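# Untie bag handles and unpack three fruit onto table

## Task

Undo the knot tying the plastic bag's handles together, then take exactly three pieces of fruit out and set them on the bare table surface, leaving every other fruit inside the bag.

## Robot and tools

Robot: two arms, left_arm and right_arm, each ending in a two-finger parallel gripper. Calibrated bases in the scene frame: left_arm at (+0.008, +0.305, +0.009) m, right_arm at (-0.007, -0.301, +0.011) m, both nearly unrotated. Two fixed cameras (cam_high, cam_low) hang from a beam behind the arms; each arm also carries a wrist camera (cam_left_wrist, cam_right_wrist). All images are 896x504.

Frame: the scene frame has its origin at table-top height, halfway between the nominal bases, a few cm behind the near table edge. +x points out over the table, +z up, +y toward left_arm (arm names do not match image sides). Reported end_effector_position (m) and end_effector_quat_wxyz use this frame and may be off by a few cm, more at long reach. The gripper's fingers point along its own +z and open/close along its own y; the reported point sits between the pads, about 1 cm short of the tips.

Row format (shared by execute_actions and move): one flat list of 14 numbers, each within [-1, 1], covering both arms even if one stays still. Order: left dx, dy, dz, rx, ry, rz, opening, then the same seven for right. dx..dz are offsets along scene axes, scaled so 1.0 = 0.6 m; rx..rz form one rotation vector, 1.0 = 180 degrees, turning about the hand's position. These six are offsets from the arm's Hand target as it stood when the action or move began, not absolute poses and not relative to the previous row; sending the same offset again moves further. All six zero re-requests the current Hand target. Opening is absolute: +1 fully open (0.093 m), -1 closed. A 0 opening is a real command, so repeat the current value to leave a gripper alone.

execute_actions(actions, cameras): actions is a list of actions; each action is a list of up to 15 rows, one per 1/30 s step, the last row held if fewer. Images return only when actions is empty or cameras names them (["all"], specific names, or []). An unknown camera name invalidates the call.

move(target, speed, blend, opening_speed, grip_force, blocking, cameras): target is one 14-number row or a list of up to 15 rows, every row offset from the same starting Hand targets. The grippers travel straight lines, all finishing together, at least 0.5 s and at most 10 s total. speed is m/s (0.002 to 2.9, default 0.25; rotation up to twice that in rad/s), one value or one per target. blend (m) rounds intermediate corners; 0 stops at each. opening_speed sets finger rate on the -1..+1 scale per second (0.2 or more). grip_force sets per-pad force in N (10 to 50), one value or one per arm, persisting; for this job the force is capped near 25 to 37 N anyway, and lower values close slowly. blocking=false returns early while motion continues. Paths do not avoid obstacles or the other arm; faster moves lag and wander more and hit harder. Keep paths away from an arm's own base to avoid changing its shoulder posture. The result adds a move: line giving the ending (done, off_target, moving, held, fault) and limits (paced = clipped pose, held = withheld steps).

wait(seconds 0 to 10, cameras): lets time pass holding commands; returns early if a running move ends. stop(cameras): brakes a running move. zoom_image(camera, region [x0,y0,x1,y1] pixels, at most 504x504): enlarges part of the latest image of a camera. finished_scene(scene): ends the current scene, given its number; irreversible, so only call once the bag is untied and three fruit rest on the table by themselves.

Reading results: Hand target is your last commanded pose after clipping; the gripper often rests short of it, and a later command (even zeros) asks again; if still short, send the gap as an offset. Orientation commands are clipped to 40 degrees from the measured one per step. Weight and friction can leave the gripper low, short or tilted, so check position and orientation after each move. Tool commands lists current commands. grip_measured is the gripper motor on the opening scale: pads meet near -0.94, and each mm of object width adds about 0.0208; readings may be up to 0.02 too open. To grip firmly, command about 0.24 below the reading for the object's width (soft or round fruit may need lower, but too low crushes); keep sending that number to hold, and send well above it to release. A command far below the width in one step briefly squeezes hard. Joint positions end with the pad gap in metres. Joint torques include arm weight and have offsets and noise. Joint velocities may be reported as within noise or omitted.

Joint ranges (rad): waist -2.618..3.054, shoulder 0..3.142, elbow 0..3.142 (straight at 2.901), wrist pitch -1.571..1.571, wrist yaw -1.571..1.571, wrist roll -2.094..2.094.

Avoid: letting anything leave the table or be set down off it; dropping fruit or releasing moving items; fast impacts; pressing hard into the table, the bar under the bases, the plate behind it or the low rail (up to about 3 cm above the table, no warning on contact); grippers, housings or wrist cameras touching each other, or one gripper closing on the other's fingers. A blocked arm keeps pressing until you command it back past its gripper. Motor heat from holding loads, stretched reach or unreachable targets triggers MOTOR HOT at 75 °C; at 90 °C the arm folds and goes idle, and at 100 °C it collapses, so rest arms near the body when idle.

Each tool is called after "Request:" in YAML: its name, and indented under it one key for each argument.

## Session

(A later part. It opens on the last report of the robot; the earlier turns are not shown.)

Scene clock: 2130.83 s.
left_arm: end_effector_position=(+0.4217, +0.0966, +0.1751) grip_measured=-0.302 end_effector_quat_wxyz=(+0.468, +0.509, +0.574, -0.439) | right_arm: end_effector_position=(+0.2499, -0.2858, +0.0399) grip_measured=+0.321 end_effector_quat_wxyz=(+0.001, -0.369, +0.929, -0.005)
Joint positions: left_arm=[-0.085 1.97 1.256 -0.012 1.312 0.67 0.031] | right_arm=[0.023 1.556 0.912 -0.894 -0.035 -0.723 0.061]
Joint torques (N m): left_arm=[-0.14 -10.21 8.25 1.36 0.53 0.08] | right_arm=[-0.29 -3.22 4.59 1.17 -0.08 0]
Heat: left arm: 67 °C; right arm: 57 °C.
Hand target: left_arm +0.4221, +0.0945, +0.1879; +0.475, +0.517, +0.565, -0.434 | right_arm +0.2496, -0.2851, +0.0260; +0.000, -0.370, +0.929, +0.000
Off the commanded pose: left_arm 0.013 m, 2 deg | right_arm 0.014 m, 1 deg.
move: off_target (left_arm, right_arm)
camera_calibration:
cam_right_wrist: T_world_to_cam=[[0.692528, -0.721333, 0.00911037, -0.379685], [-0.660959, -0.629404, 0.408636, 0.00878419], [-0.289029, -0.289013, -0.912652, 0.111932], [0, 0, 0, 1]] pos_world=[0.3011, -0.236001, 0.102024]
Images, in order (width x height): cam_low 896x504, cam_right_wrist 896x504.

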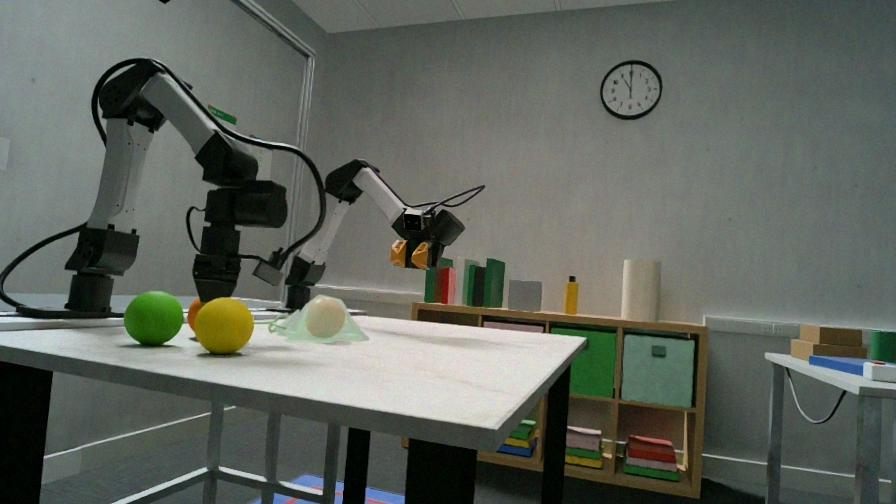

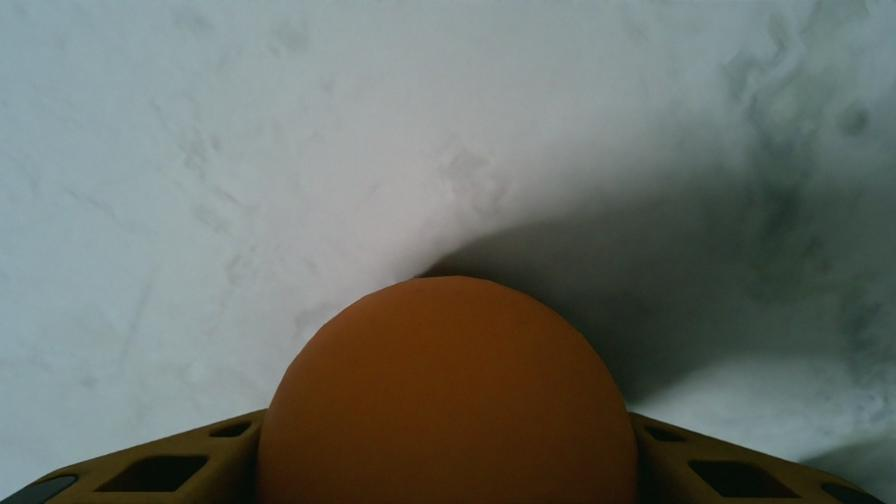

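Request:
move:
  target:
    - [0,0,0,0,0,0,-0.3,0,0,0.012,0,0,0,0.05]
    - [0,0,0,0,0,0,-0.3,0,0,0.012,0,0,0,1]
    - [0,0,0,0,0,0,-0.3,0.0,0.0,0.25,0,0,0,1]
  speed: [0.03,0.03,0.08]
  opening_speed: 0.5
  cameras: ["cam_high","cam_low","cam_right_wrist","cam_left_wrist"]

Request:
zoom_image:
  camera: "cam_high"
  region: [320, 130, 520, 270]

Request:
zoom_image:
  camera: "cam_low"
  region: [110, 250, 400, 380]

Scene clock: 2146.23 s.
left_arm: end_effector_position=(+0.4217, +0.0966, +0.1751) grip_measured=-0.302 end_effector_quat_wxyz=(+0.468, +0.509, +0.574, -0.439) | right_arm: end_effector_position=(+0.2493, -0.2842, +0.1643) grip_measured=+1.000 end_effector_quat_wxyz=(-0.013, -0.371, +0.929, +0.001)
Joint positions: left_arm=[-0.085 1.97 1.256 -0.012 1.312 0.67 0.031] | right_arm=[0.008 1.498 1.361 -1.431 -0.036 -0.744 0.093]
Joint torques (N m): left_arm=[-0.09 -10.19 8.23 1.37 0.53 0.08] | right_arm=[-0.98 -7.23 11.1 0.25 -0.1 -0.06]
Heat: left arm: 67 °C; right arm: 56 °C.
Hand target: left_arm +0.4221, +0.0945, +0.1879; +0.475, +0.517, +0.565, -0.434 | right_arm +0.2497, -0.2851, +0.1760; +0.000, -0.370, +0.929, +0.000
Off the commanded pose: left_arm 0.013 m, 2 deg | right_arm 0.012 m, 1 deg.
move: off_target (left_arm, right_arm)
camera_calibration:
cam_left_wrist: T_world_to_cam=[[-0.995589, -0.0906032, 0.0243791, 0.423519], [-0.0716298, 0.566137, -0.821193, 0.159011], [0.0606008, -0.819317, -0.57013, 0.24246], [0, 0, 0, 1]] pos_world=[0.418347, 0.147001, 0.258487]
cam_right_wrist: T_world_to_cam=[[0.695664, -0.718274, -0.0116252, -0.375835], [-0.645593, -0.632205, 0.4284, -0.0492976], [-0.315058, -0.290517, -0.903514, 0.230325], [0, 0, 0, 1]] pos_world=[0.302194, -0.234205, 0.224852]

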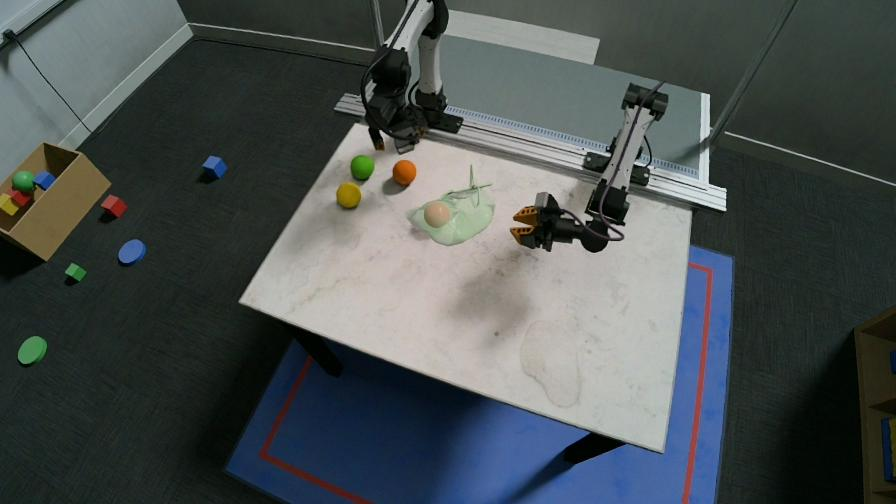

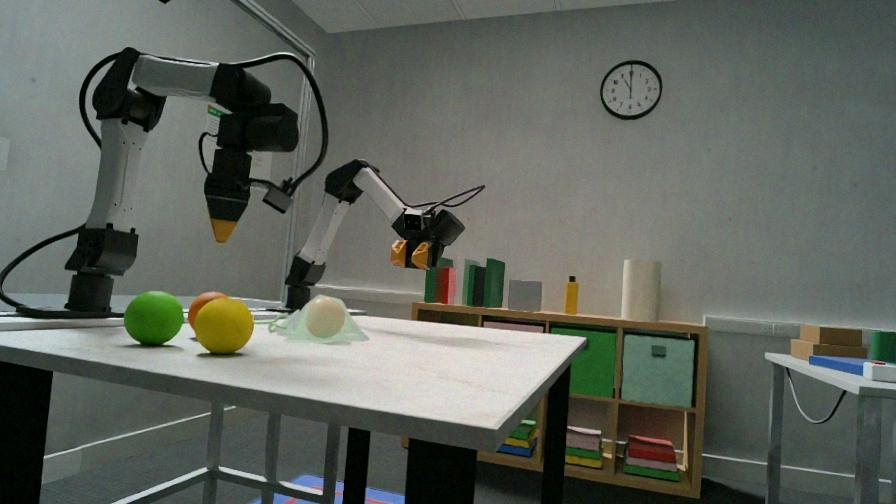

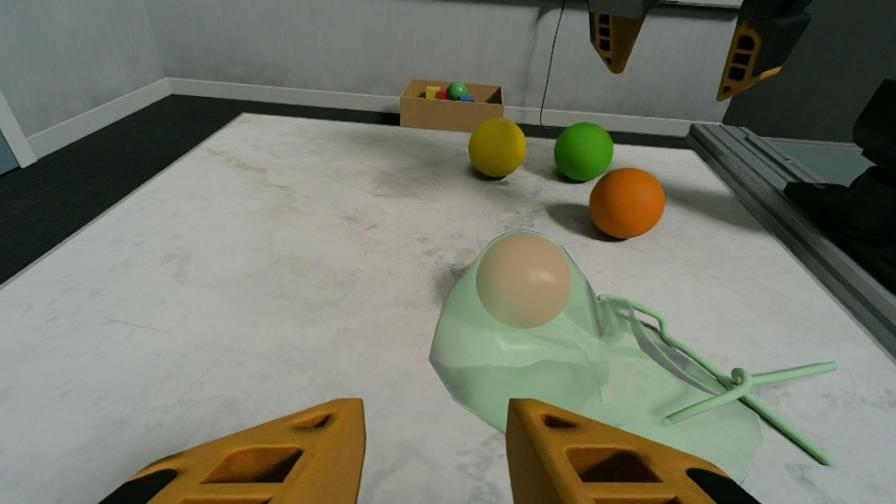

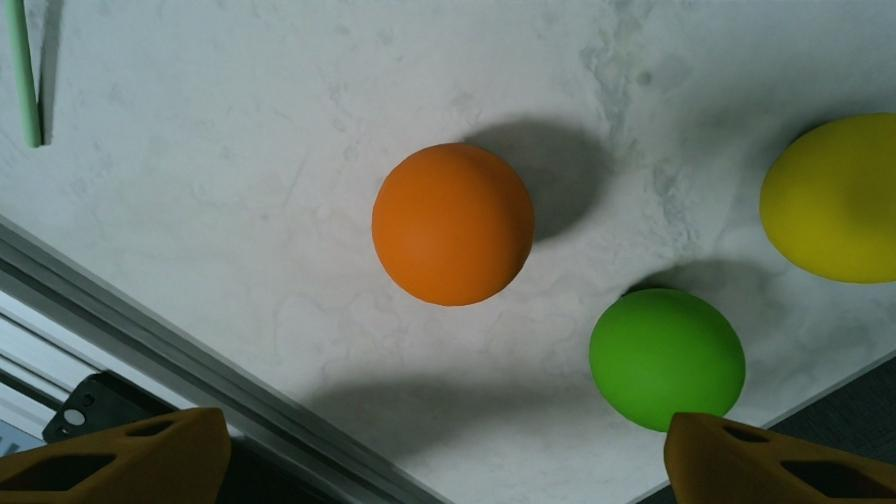

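Scaled by 2.520 from the camera's 896x504 image, which has a finer 1280x720 frame.

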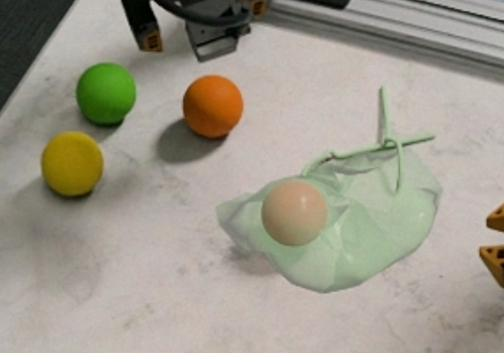

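Scaled by 1.738 from the camera's 896x504 image, which has a finer 1280x720 frame.

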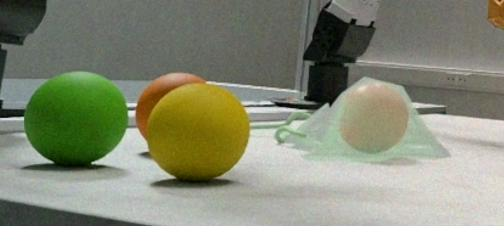

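Request:
zoom_image:
  camera: "cam_left_wrist"
  region: [580, 270, 860, 490]

Scaled by 1.800 from the camera's 896x504 image, which has a finer 1280x720 frame.

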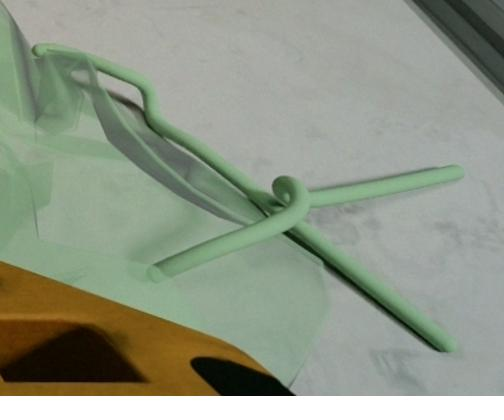

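Request:
move:
  target:
    - [0,0,0.0,0,0,0,-0.3,-0.06,0.12,0.03,0,0,-0.15,-0.2]
    - [0,0,0,0,0,0,-0.3,-0.15,0.288,-0.05,0,0,-0.15,-0.2]
  speed: 0.15
  blend: 0.03
  cameras: ["cam_right_wrist","cam_left_wrist"]

Scene clock: 2196.30 s.
left_arm: end_effector_position=(+0.4217, +0.0966, +0.1751) grip_measured=-0.302 end_effector_quat_wxyz=(+0.468, +0.509, +0.574, -0.439) | right_arm: end_effector_position=(+0.1595, -0.1110, +0.1517) grip_measured=-0.199 end_effector_quat_wxyz=(+0.001, -0.145, +0.989, +0.009)
Joint positions: left_arm=[-0.085 1.97 1.256 -0.012 1.312 0.67 0.031] | right_arm=[0.823 1.414 1.256 -1.35 -0.022 0.541 0.036]
Joint torques (N m): left_arm=[-0.09 -10.13 8.17 1.36 0.54 0.08] | right_arm=[0.31 -4.26 6.72 0.77 0.2 0.11]
Heat: left arm: 68 °C; right arm: 62 °C.
Hand target: left_arm +0.4221, +0.0945, +0.1879; +0.475, +0.517, +0.565, -0.434 | right_arm +0.1597, -0.1124, +0.1460; +0.000, -0.143, +0.990, +0.000
Off the commanded pose: left_arm 0.013 m, 2 deg | right_arm 0.006 m, 1 deg.
move: off_target (left_arm)
camera_calibration:
cam_left_wrist: T_world_to_cam=[[-0.995589, -0.0906032, 0.0243791, 0.423519], [-0.0716298, 0.566137, -0.821193, 0.159011], [0.0606008, -0.819317, -0.57013, 0.24246], [0, 0, 0, 1]] pos_world=[0.418347, 0.147001, 0.258487]
cam_right_wrist: T_world_to_cam=[[0.295861, -0.955069, -0.0175981, -0.150702], [-0.871944, -0.277543, 0.403341, 0.0869258], [-0.390102, -0.103988, -0.914881, 0.275363], [0, 0, 0, 1]] pos_world=[0.227801, -0.0911705, 0.214212]
Images, in order (width x height): cam_left_wrist 896x504, cam_right_wrist 896x504.

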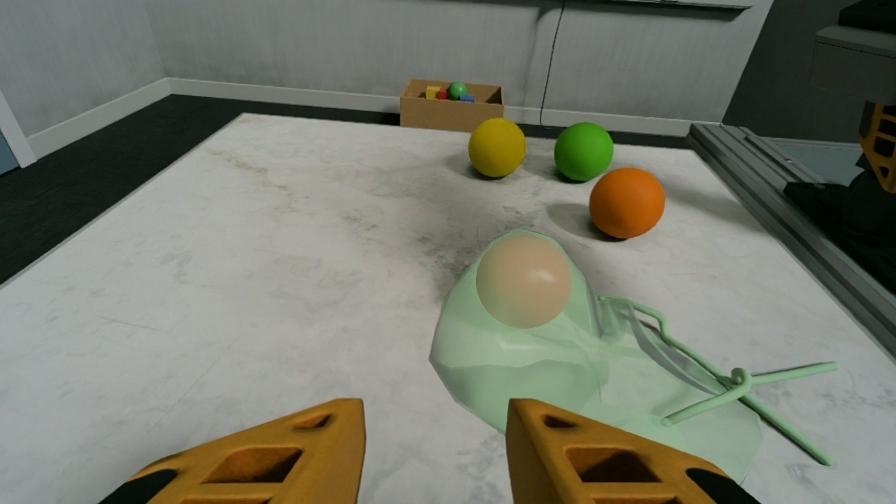

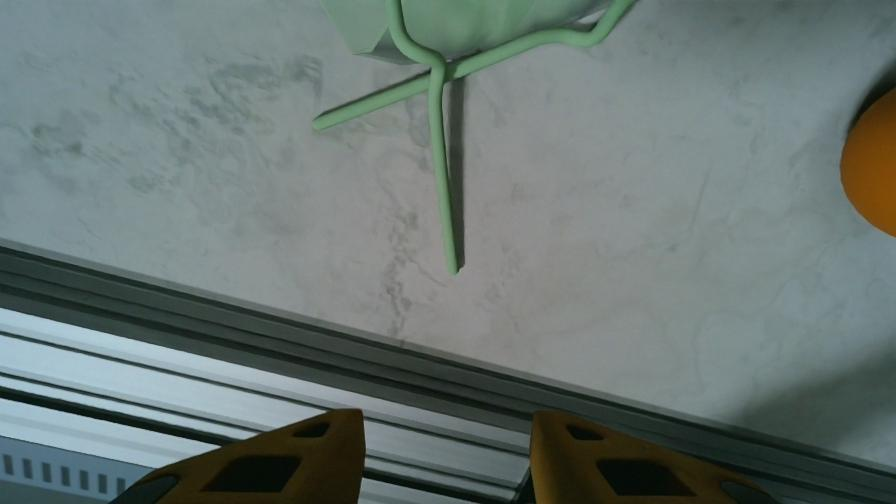

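Request:
move:
  target:
    - [0,0,0,0,0,0,-0.3,0.0138,0.0073,-0.17,0,0,0,-0.4]
    - [0,0,0,0,0,0,-0.3,0.0138,0.0073,-0.218,0,0,0,-0.4]
    - [0,0,0,0,0,0,-0.3,0.0138,0.0073,-0.218,0,0,0,-1]
  speed: [0.12,0.06,0.06]
  blend: [0.005,0,0]
  cameras: ["cam_right_wrist"]

Scene clock: 2211.33 s.
left_arm: end_effector_position=(+0.4217, +0.0966, +0.1751) grip_measured=-0.302 end_effector_quat_wxyz=(+0.468, +0.509, +0.574, -0.439) | right_arm: end_effector_position=(+0.1685, -0.1031, +0.0210) grip_measured=-0.987 end_effector_quat_wxyz=(+0.002, -0.145, +0.989, +0.009)
Joint positions: left_arm=[-0.085 1.97 1.256 -0.012 1.312 0.67 0.031] | right_arm=[0.823 1.58 0.877 -0.804 -0.022 0.542 0]
Joint torques (N m): left_arm=[-0.08 -10.17 8.21 1.36 0.53 0.08] | right_arm=[-0.46 -4.89 6.11 0.79 0.19 0.01]
Heat: left arm: 68 °C; right arm: 58 °C.
Hand target: left_arm +0.4221, +0.0945, +0.1879; +0.475, +0.517, +0.565, -0.434 | right_arm +0.1680, -0.1080, +0.0152; +0.000, -0.143, +0.990, +0.000
Off the commanded pose: left_arm 0.013 m, 2 deg | right_arm 0.008 m, 1 deg.
move: off_target (left_arm)
camera_calibration:
cam_right_wrist: T_world_to_cam=[[0.295185, -0.955267, -0.0182108, -0.147988], [-0.872753, -0.277346, 0.401722, 0.149872], [-0.388802, -0.102689, -0.915581, 0.16002], [0, 0, 0, 1]] pos_world=[0.236701, -0.0833691, 0.0836093]
Images, in order (width x height): cam_right_wrist 896x504.

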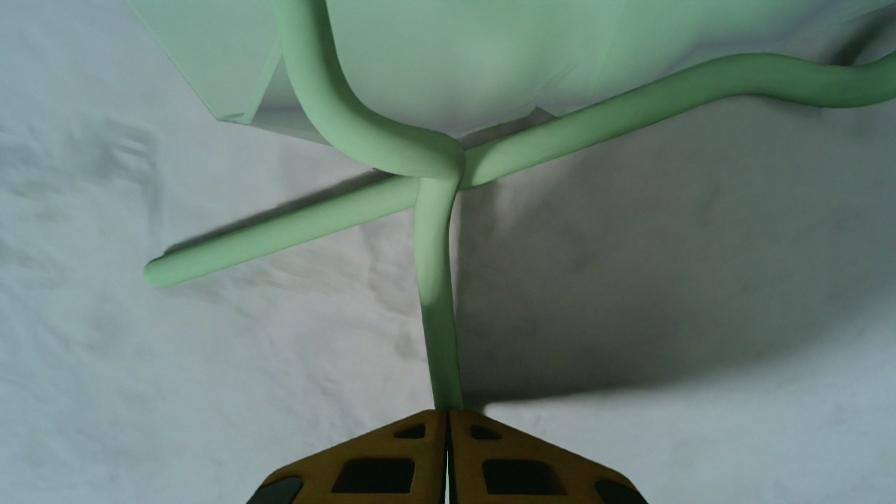

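Request:
move:
  target:
    - [0,0,0,0,0,0,-0.3,0,0,0,0,0,0,-0.4]
    - [0,0,0,0,0,0,-0.3,0.0,-0.002,-0.016,0,0,0,-0.4]
    - [0,0,0,0,0,0,-0.3,0.0,-0.002,-0.016,0,0,0,-1]
  speed: [0.04,0.03,0.04]
  opening_speed: 1.0
  cameras: ["cam_right_wrist","cam_left_wrist"]

Scene clock: 2233.77 s.
left_arm: end_effector_position=(+0.4217, +0.0966, +0.1751) grip_measured=-0.302 end_effector_quat_wxyz=(+0.468, +0.509, +0.574, -0.439) | right_arm: end_effector_position=(+0.1692, -0.1034, +0.0122) grip_measured=-0.917 end_effector_quat_wxyz=(+0.005, -0.145, +0.989, +0.009)
Joint positions: left_arm=[-0.085 1.97 1.256 -0.012 1.312 0.67 0.031] | right_arm=[0.823 1.596 0.854 -0.761 -0.018 0.542 0.001]
Joint torques (N m): left_arm=[-0.08 -10.18 8.25 1.36 0.53 0.07] | right_arm=[-0.44 -4.72 5.86 0.79 0.15 -0.06]
Heat: left arm: 68 °C; right arm: 56 °C.
Hand target: left_arm +0.4221, +0.0945, +0.1879; +0.475, +0.517, +0.565, -0.434 | right_arm +0.1680, -0.1091, +0.0056; +0.000, -0.143, +0.990, +0.000
Off the commanded pose: left_arm 0.013 m, 2 deg | right_arm 0.009 m, 1 deg.
move: off_target (left_arm)
camera_calibration:
cam_left_wrist: T_world_to_cam=[[-0.995589, -0.0906032, 0.0243791, 0.423519], [-0.0716298, 0.566137, -0.821193, 0.159011], [0.0606008, -0.819317, -0.57013, 0.24246], [0, 0, 0, 1]] pos_world=[0.418347, 0.147001, 0.258487]
cam_right_wrist: T_world_to_cam=[[0.295251, -0.95527, -0.0168975, -0.148756], [-0.874951, -0.277446, 0.396844, 0.154369], [-0.383781, -0.102384, -0.917731, 0.151434], [0, 0, 0, 1]] pos_world=[0.237104, -0.083769, 0.075202]
Images, in order (width x height): cam_left_wrist 896x504, cam_right_wrist 896x504.

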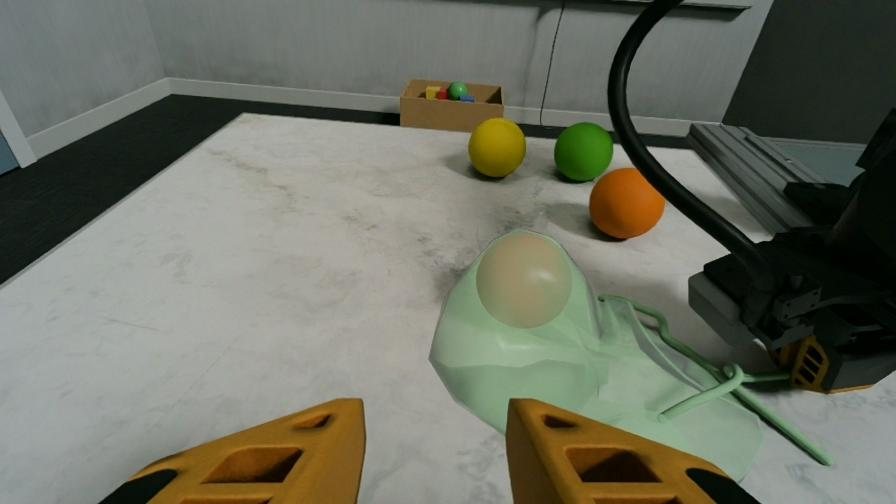

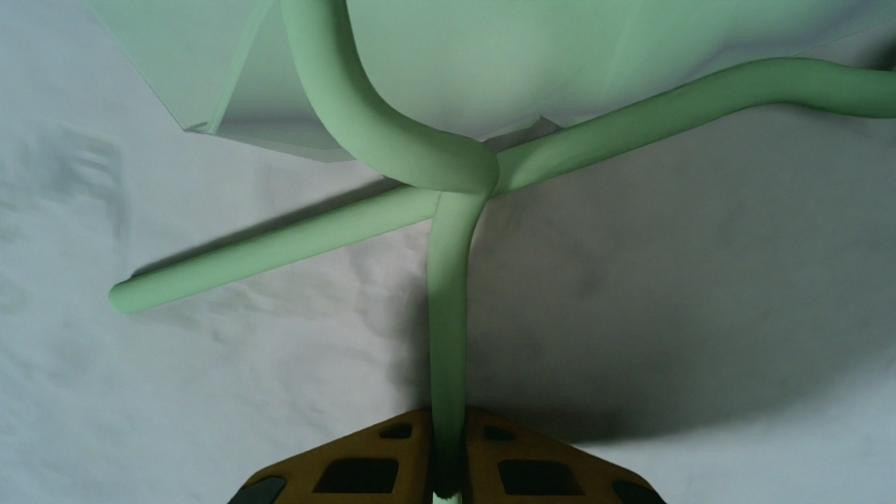

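Request:
move:
  target:
    - [0,0,0.0,0,0,0,-0.3,0.02,0.02,0.11,0,0,0,-1]
    - [0,0,0,0,0,0,-0.3,0.06,0.22,0.11,0,0,0,-1]
    - [0,0,0,0,0,0,-0.3,0.06,0.22,0.015,0,0,0,-1]
    - [0,0,0,0,0,0,-0.3,0.06,0.22,0.015,0,0,0,-0.2]
    - [0,0,0,0,0,0,-0.3,0.04,0.22,0.25,0,0,0,-0.2]
  speed: [0.08,0.08,0.08,0.08,0.12]
  blend: [0.02,0.02,0,0,0]
  opening_speed: 1.0
  cameras: ["cam_right_wrist","cam_left_wrist","cam_high"]

Scene clock: 2249.83 s.
left_arm: end_effector_position=(+0.4217, +0.0966, +0.1751) grip_measured=-0.302 end_effector_quat_wxyz=(+0.468, +0.509, +0.574, -0.439) | right_arm: end_effector_position=(+0.1926, +0.0233, +0.1362) grip_measured=-0.201 end_effector_quat_wxyz=(-0.016, -0.144, +0.989, -0.009)
Joint positions: left_arm=[-0.085 1.97 1.256 -0.012 1.312 0.67 0.031] | right_arm=[1.006 1.958 1.831 -1.429 -0.013 0.725 0.036]
Joint torques (N m): left_arm=[-0.08 -10.18 8.25 1.35 0.53 0.08] | right_arm=[0.38 -12.96 11 0.19 0.18 0.11]
Heat: left arm: 68 °C; right arm: 56 °C.
Hand target: left_arm +0.4221, +0.0945, +0.1879; +0.475, +0.517, +0.565, -0.434 | right_arm +0.1919, +0.0229, +0.1555; +0.000, -0.143, +0.990, +0.000
Off the commanded pose: left_arm 0.013 m, 2 deg | right_arm 0.019 m, 2 deg.
move: off_target (left_arm, right_arm)
camera_calibration:
cam_left_wrist: T_world_to_cam=[[-0.995589, -0.0906032, 0.0243791, 0.423519], [-0.0716298, 0.566137, -0.821193, 0.159011], [0.0606008, -0.819317, -0.57013, 0.24246], [0, 0, 0, 1]] pos_world=[0.418347, 0.147001, 0.258487]
cam_right_wrist: T_world_to_cam=[[0.293631, -0.955823, 0.0135246, -0.0362469], [-0.860659, -0.258187, 0.438868, 0.15179], [-0.415988, -0.140506, -0.89845, 0.291611], [0, 0, 0, 1]] pos_world=[0.26259, 0.0455177, 0.195872]
Images, in order (width x height): cam_high 896x504, cam_left_wrist 896x504, cam_right_wrist 896x504.

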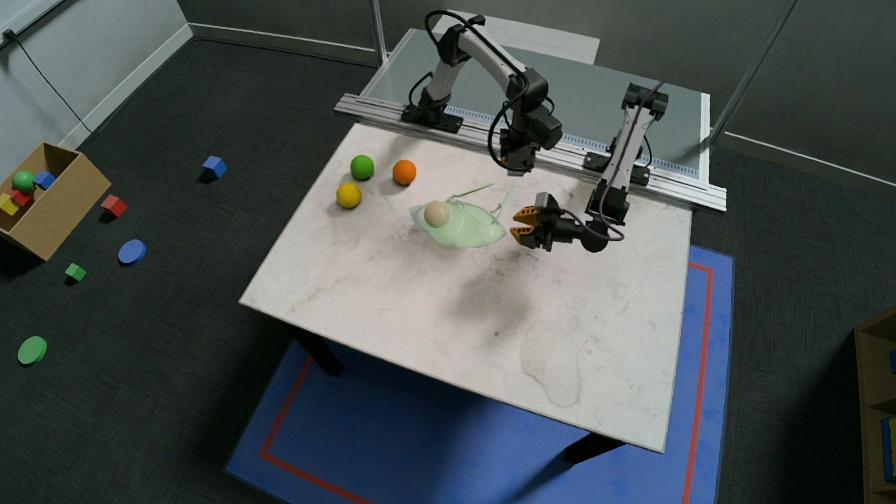

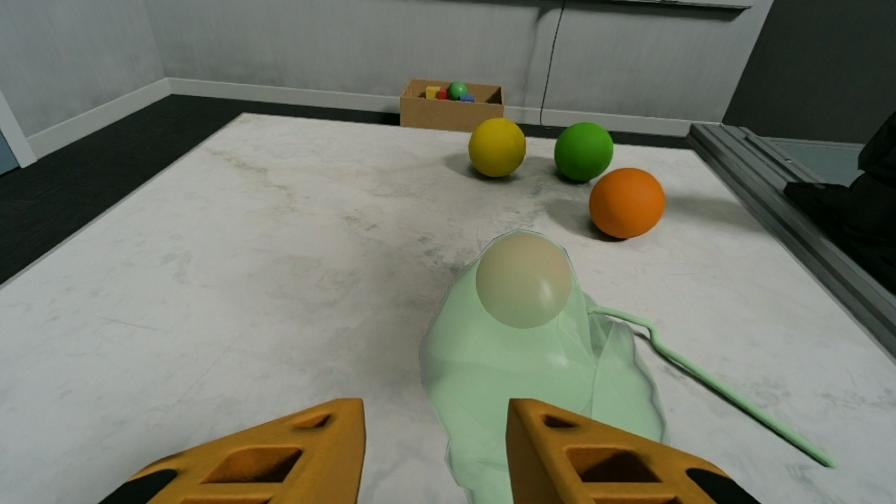

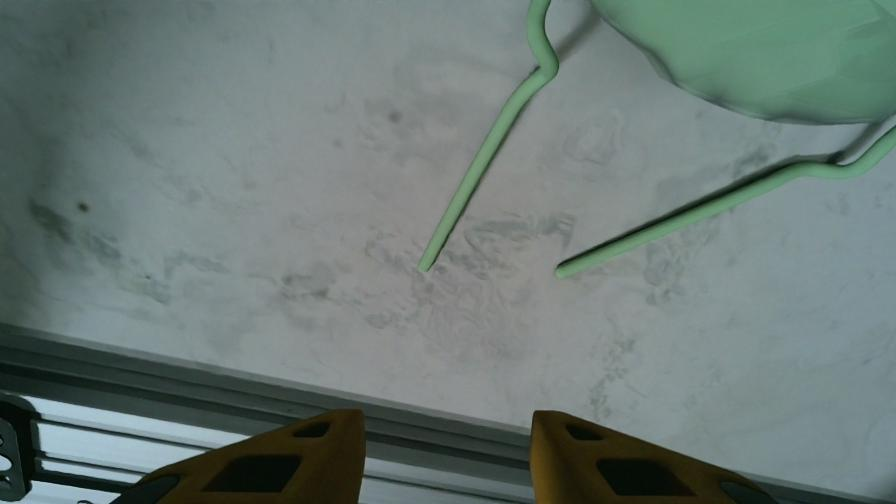

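Request:
zoom_image:
  camera: "cam_high"
  region: [330, 140, 530, 270]

Request:
finished_scene:
  scene: 1

Scaled by 2.520 from the camera's 896x504 image, which has a finer 1280x720 frame.

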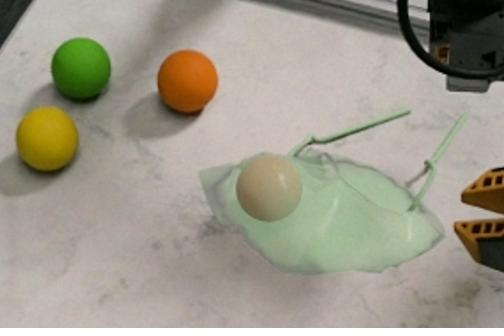

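The scene is finished: the task was done.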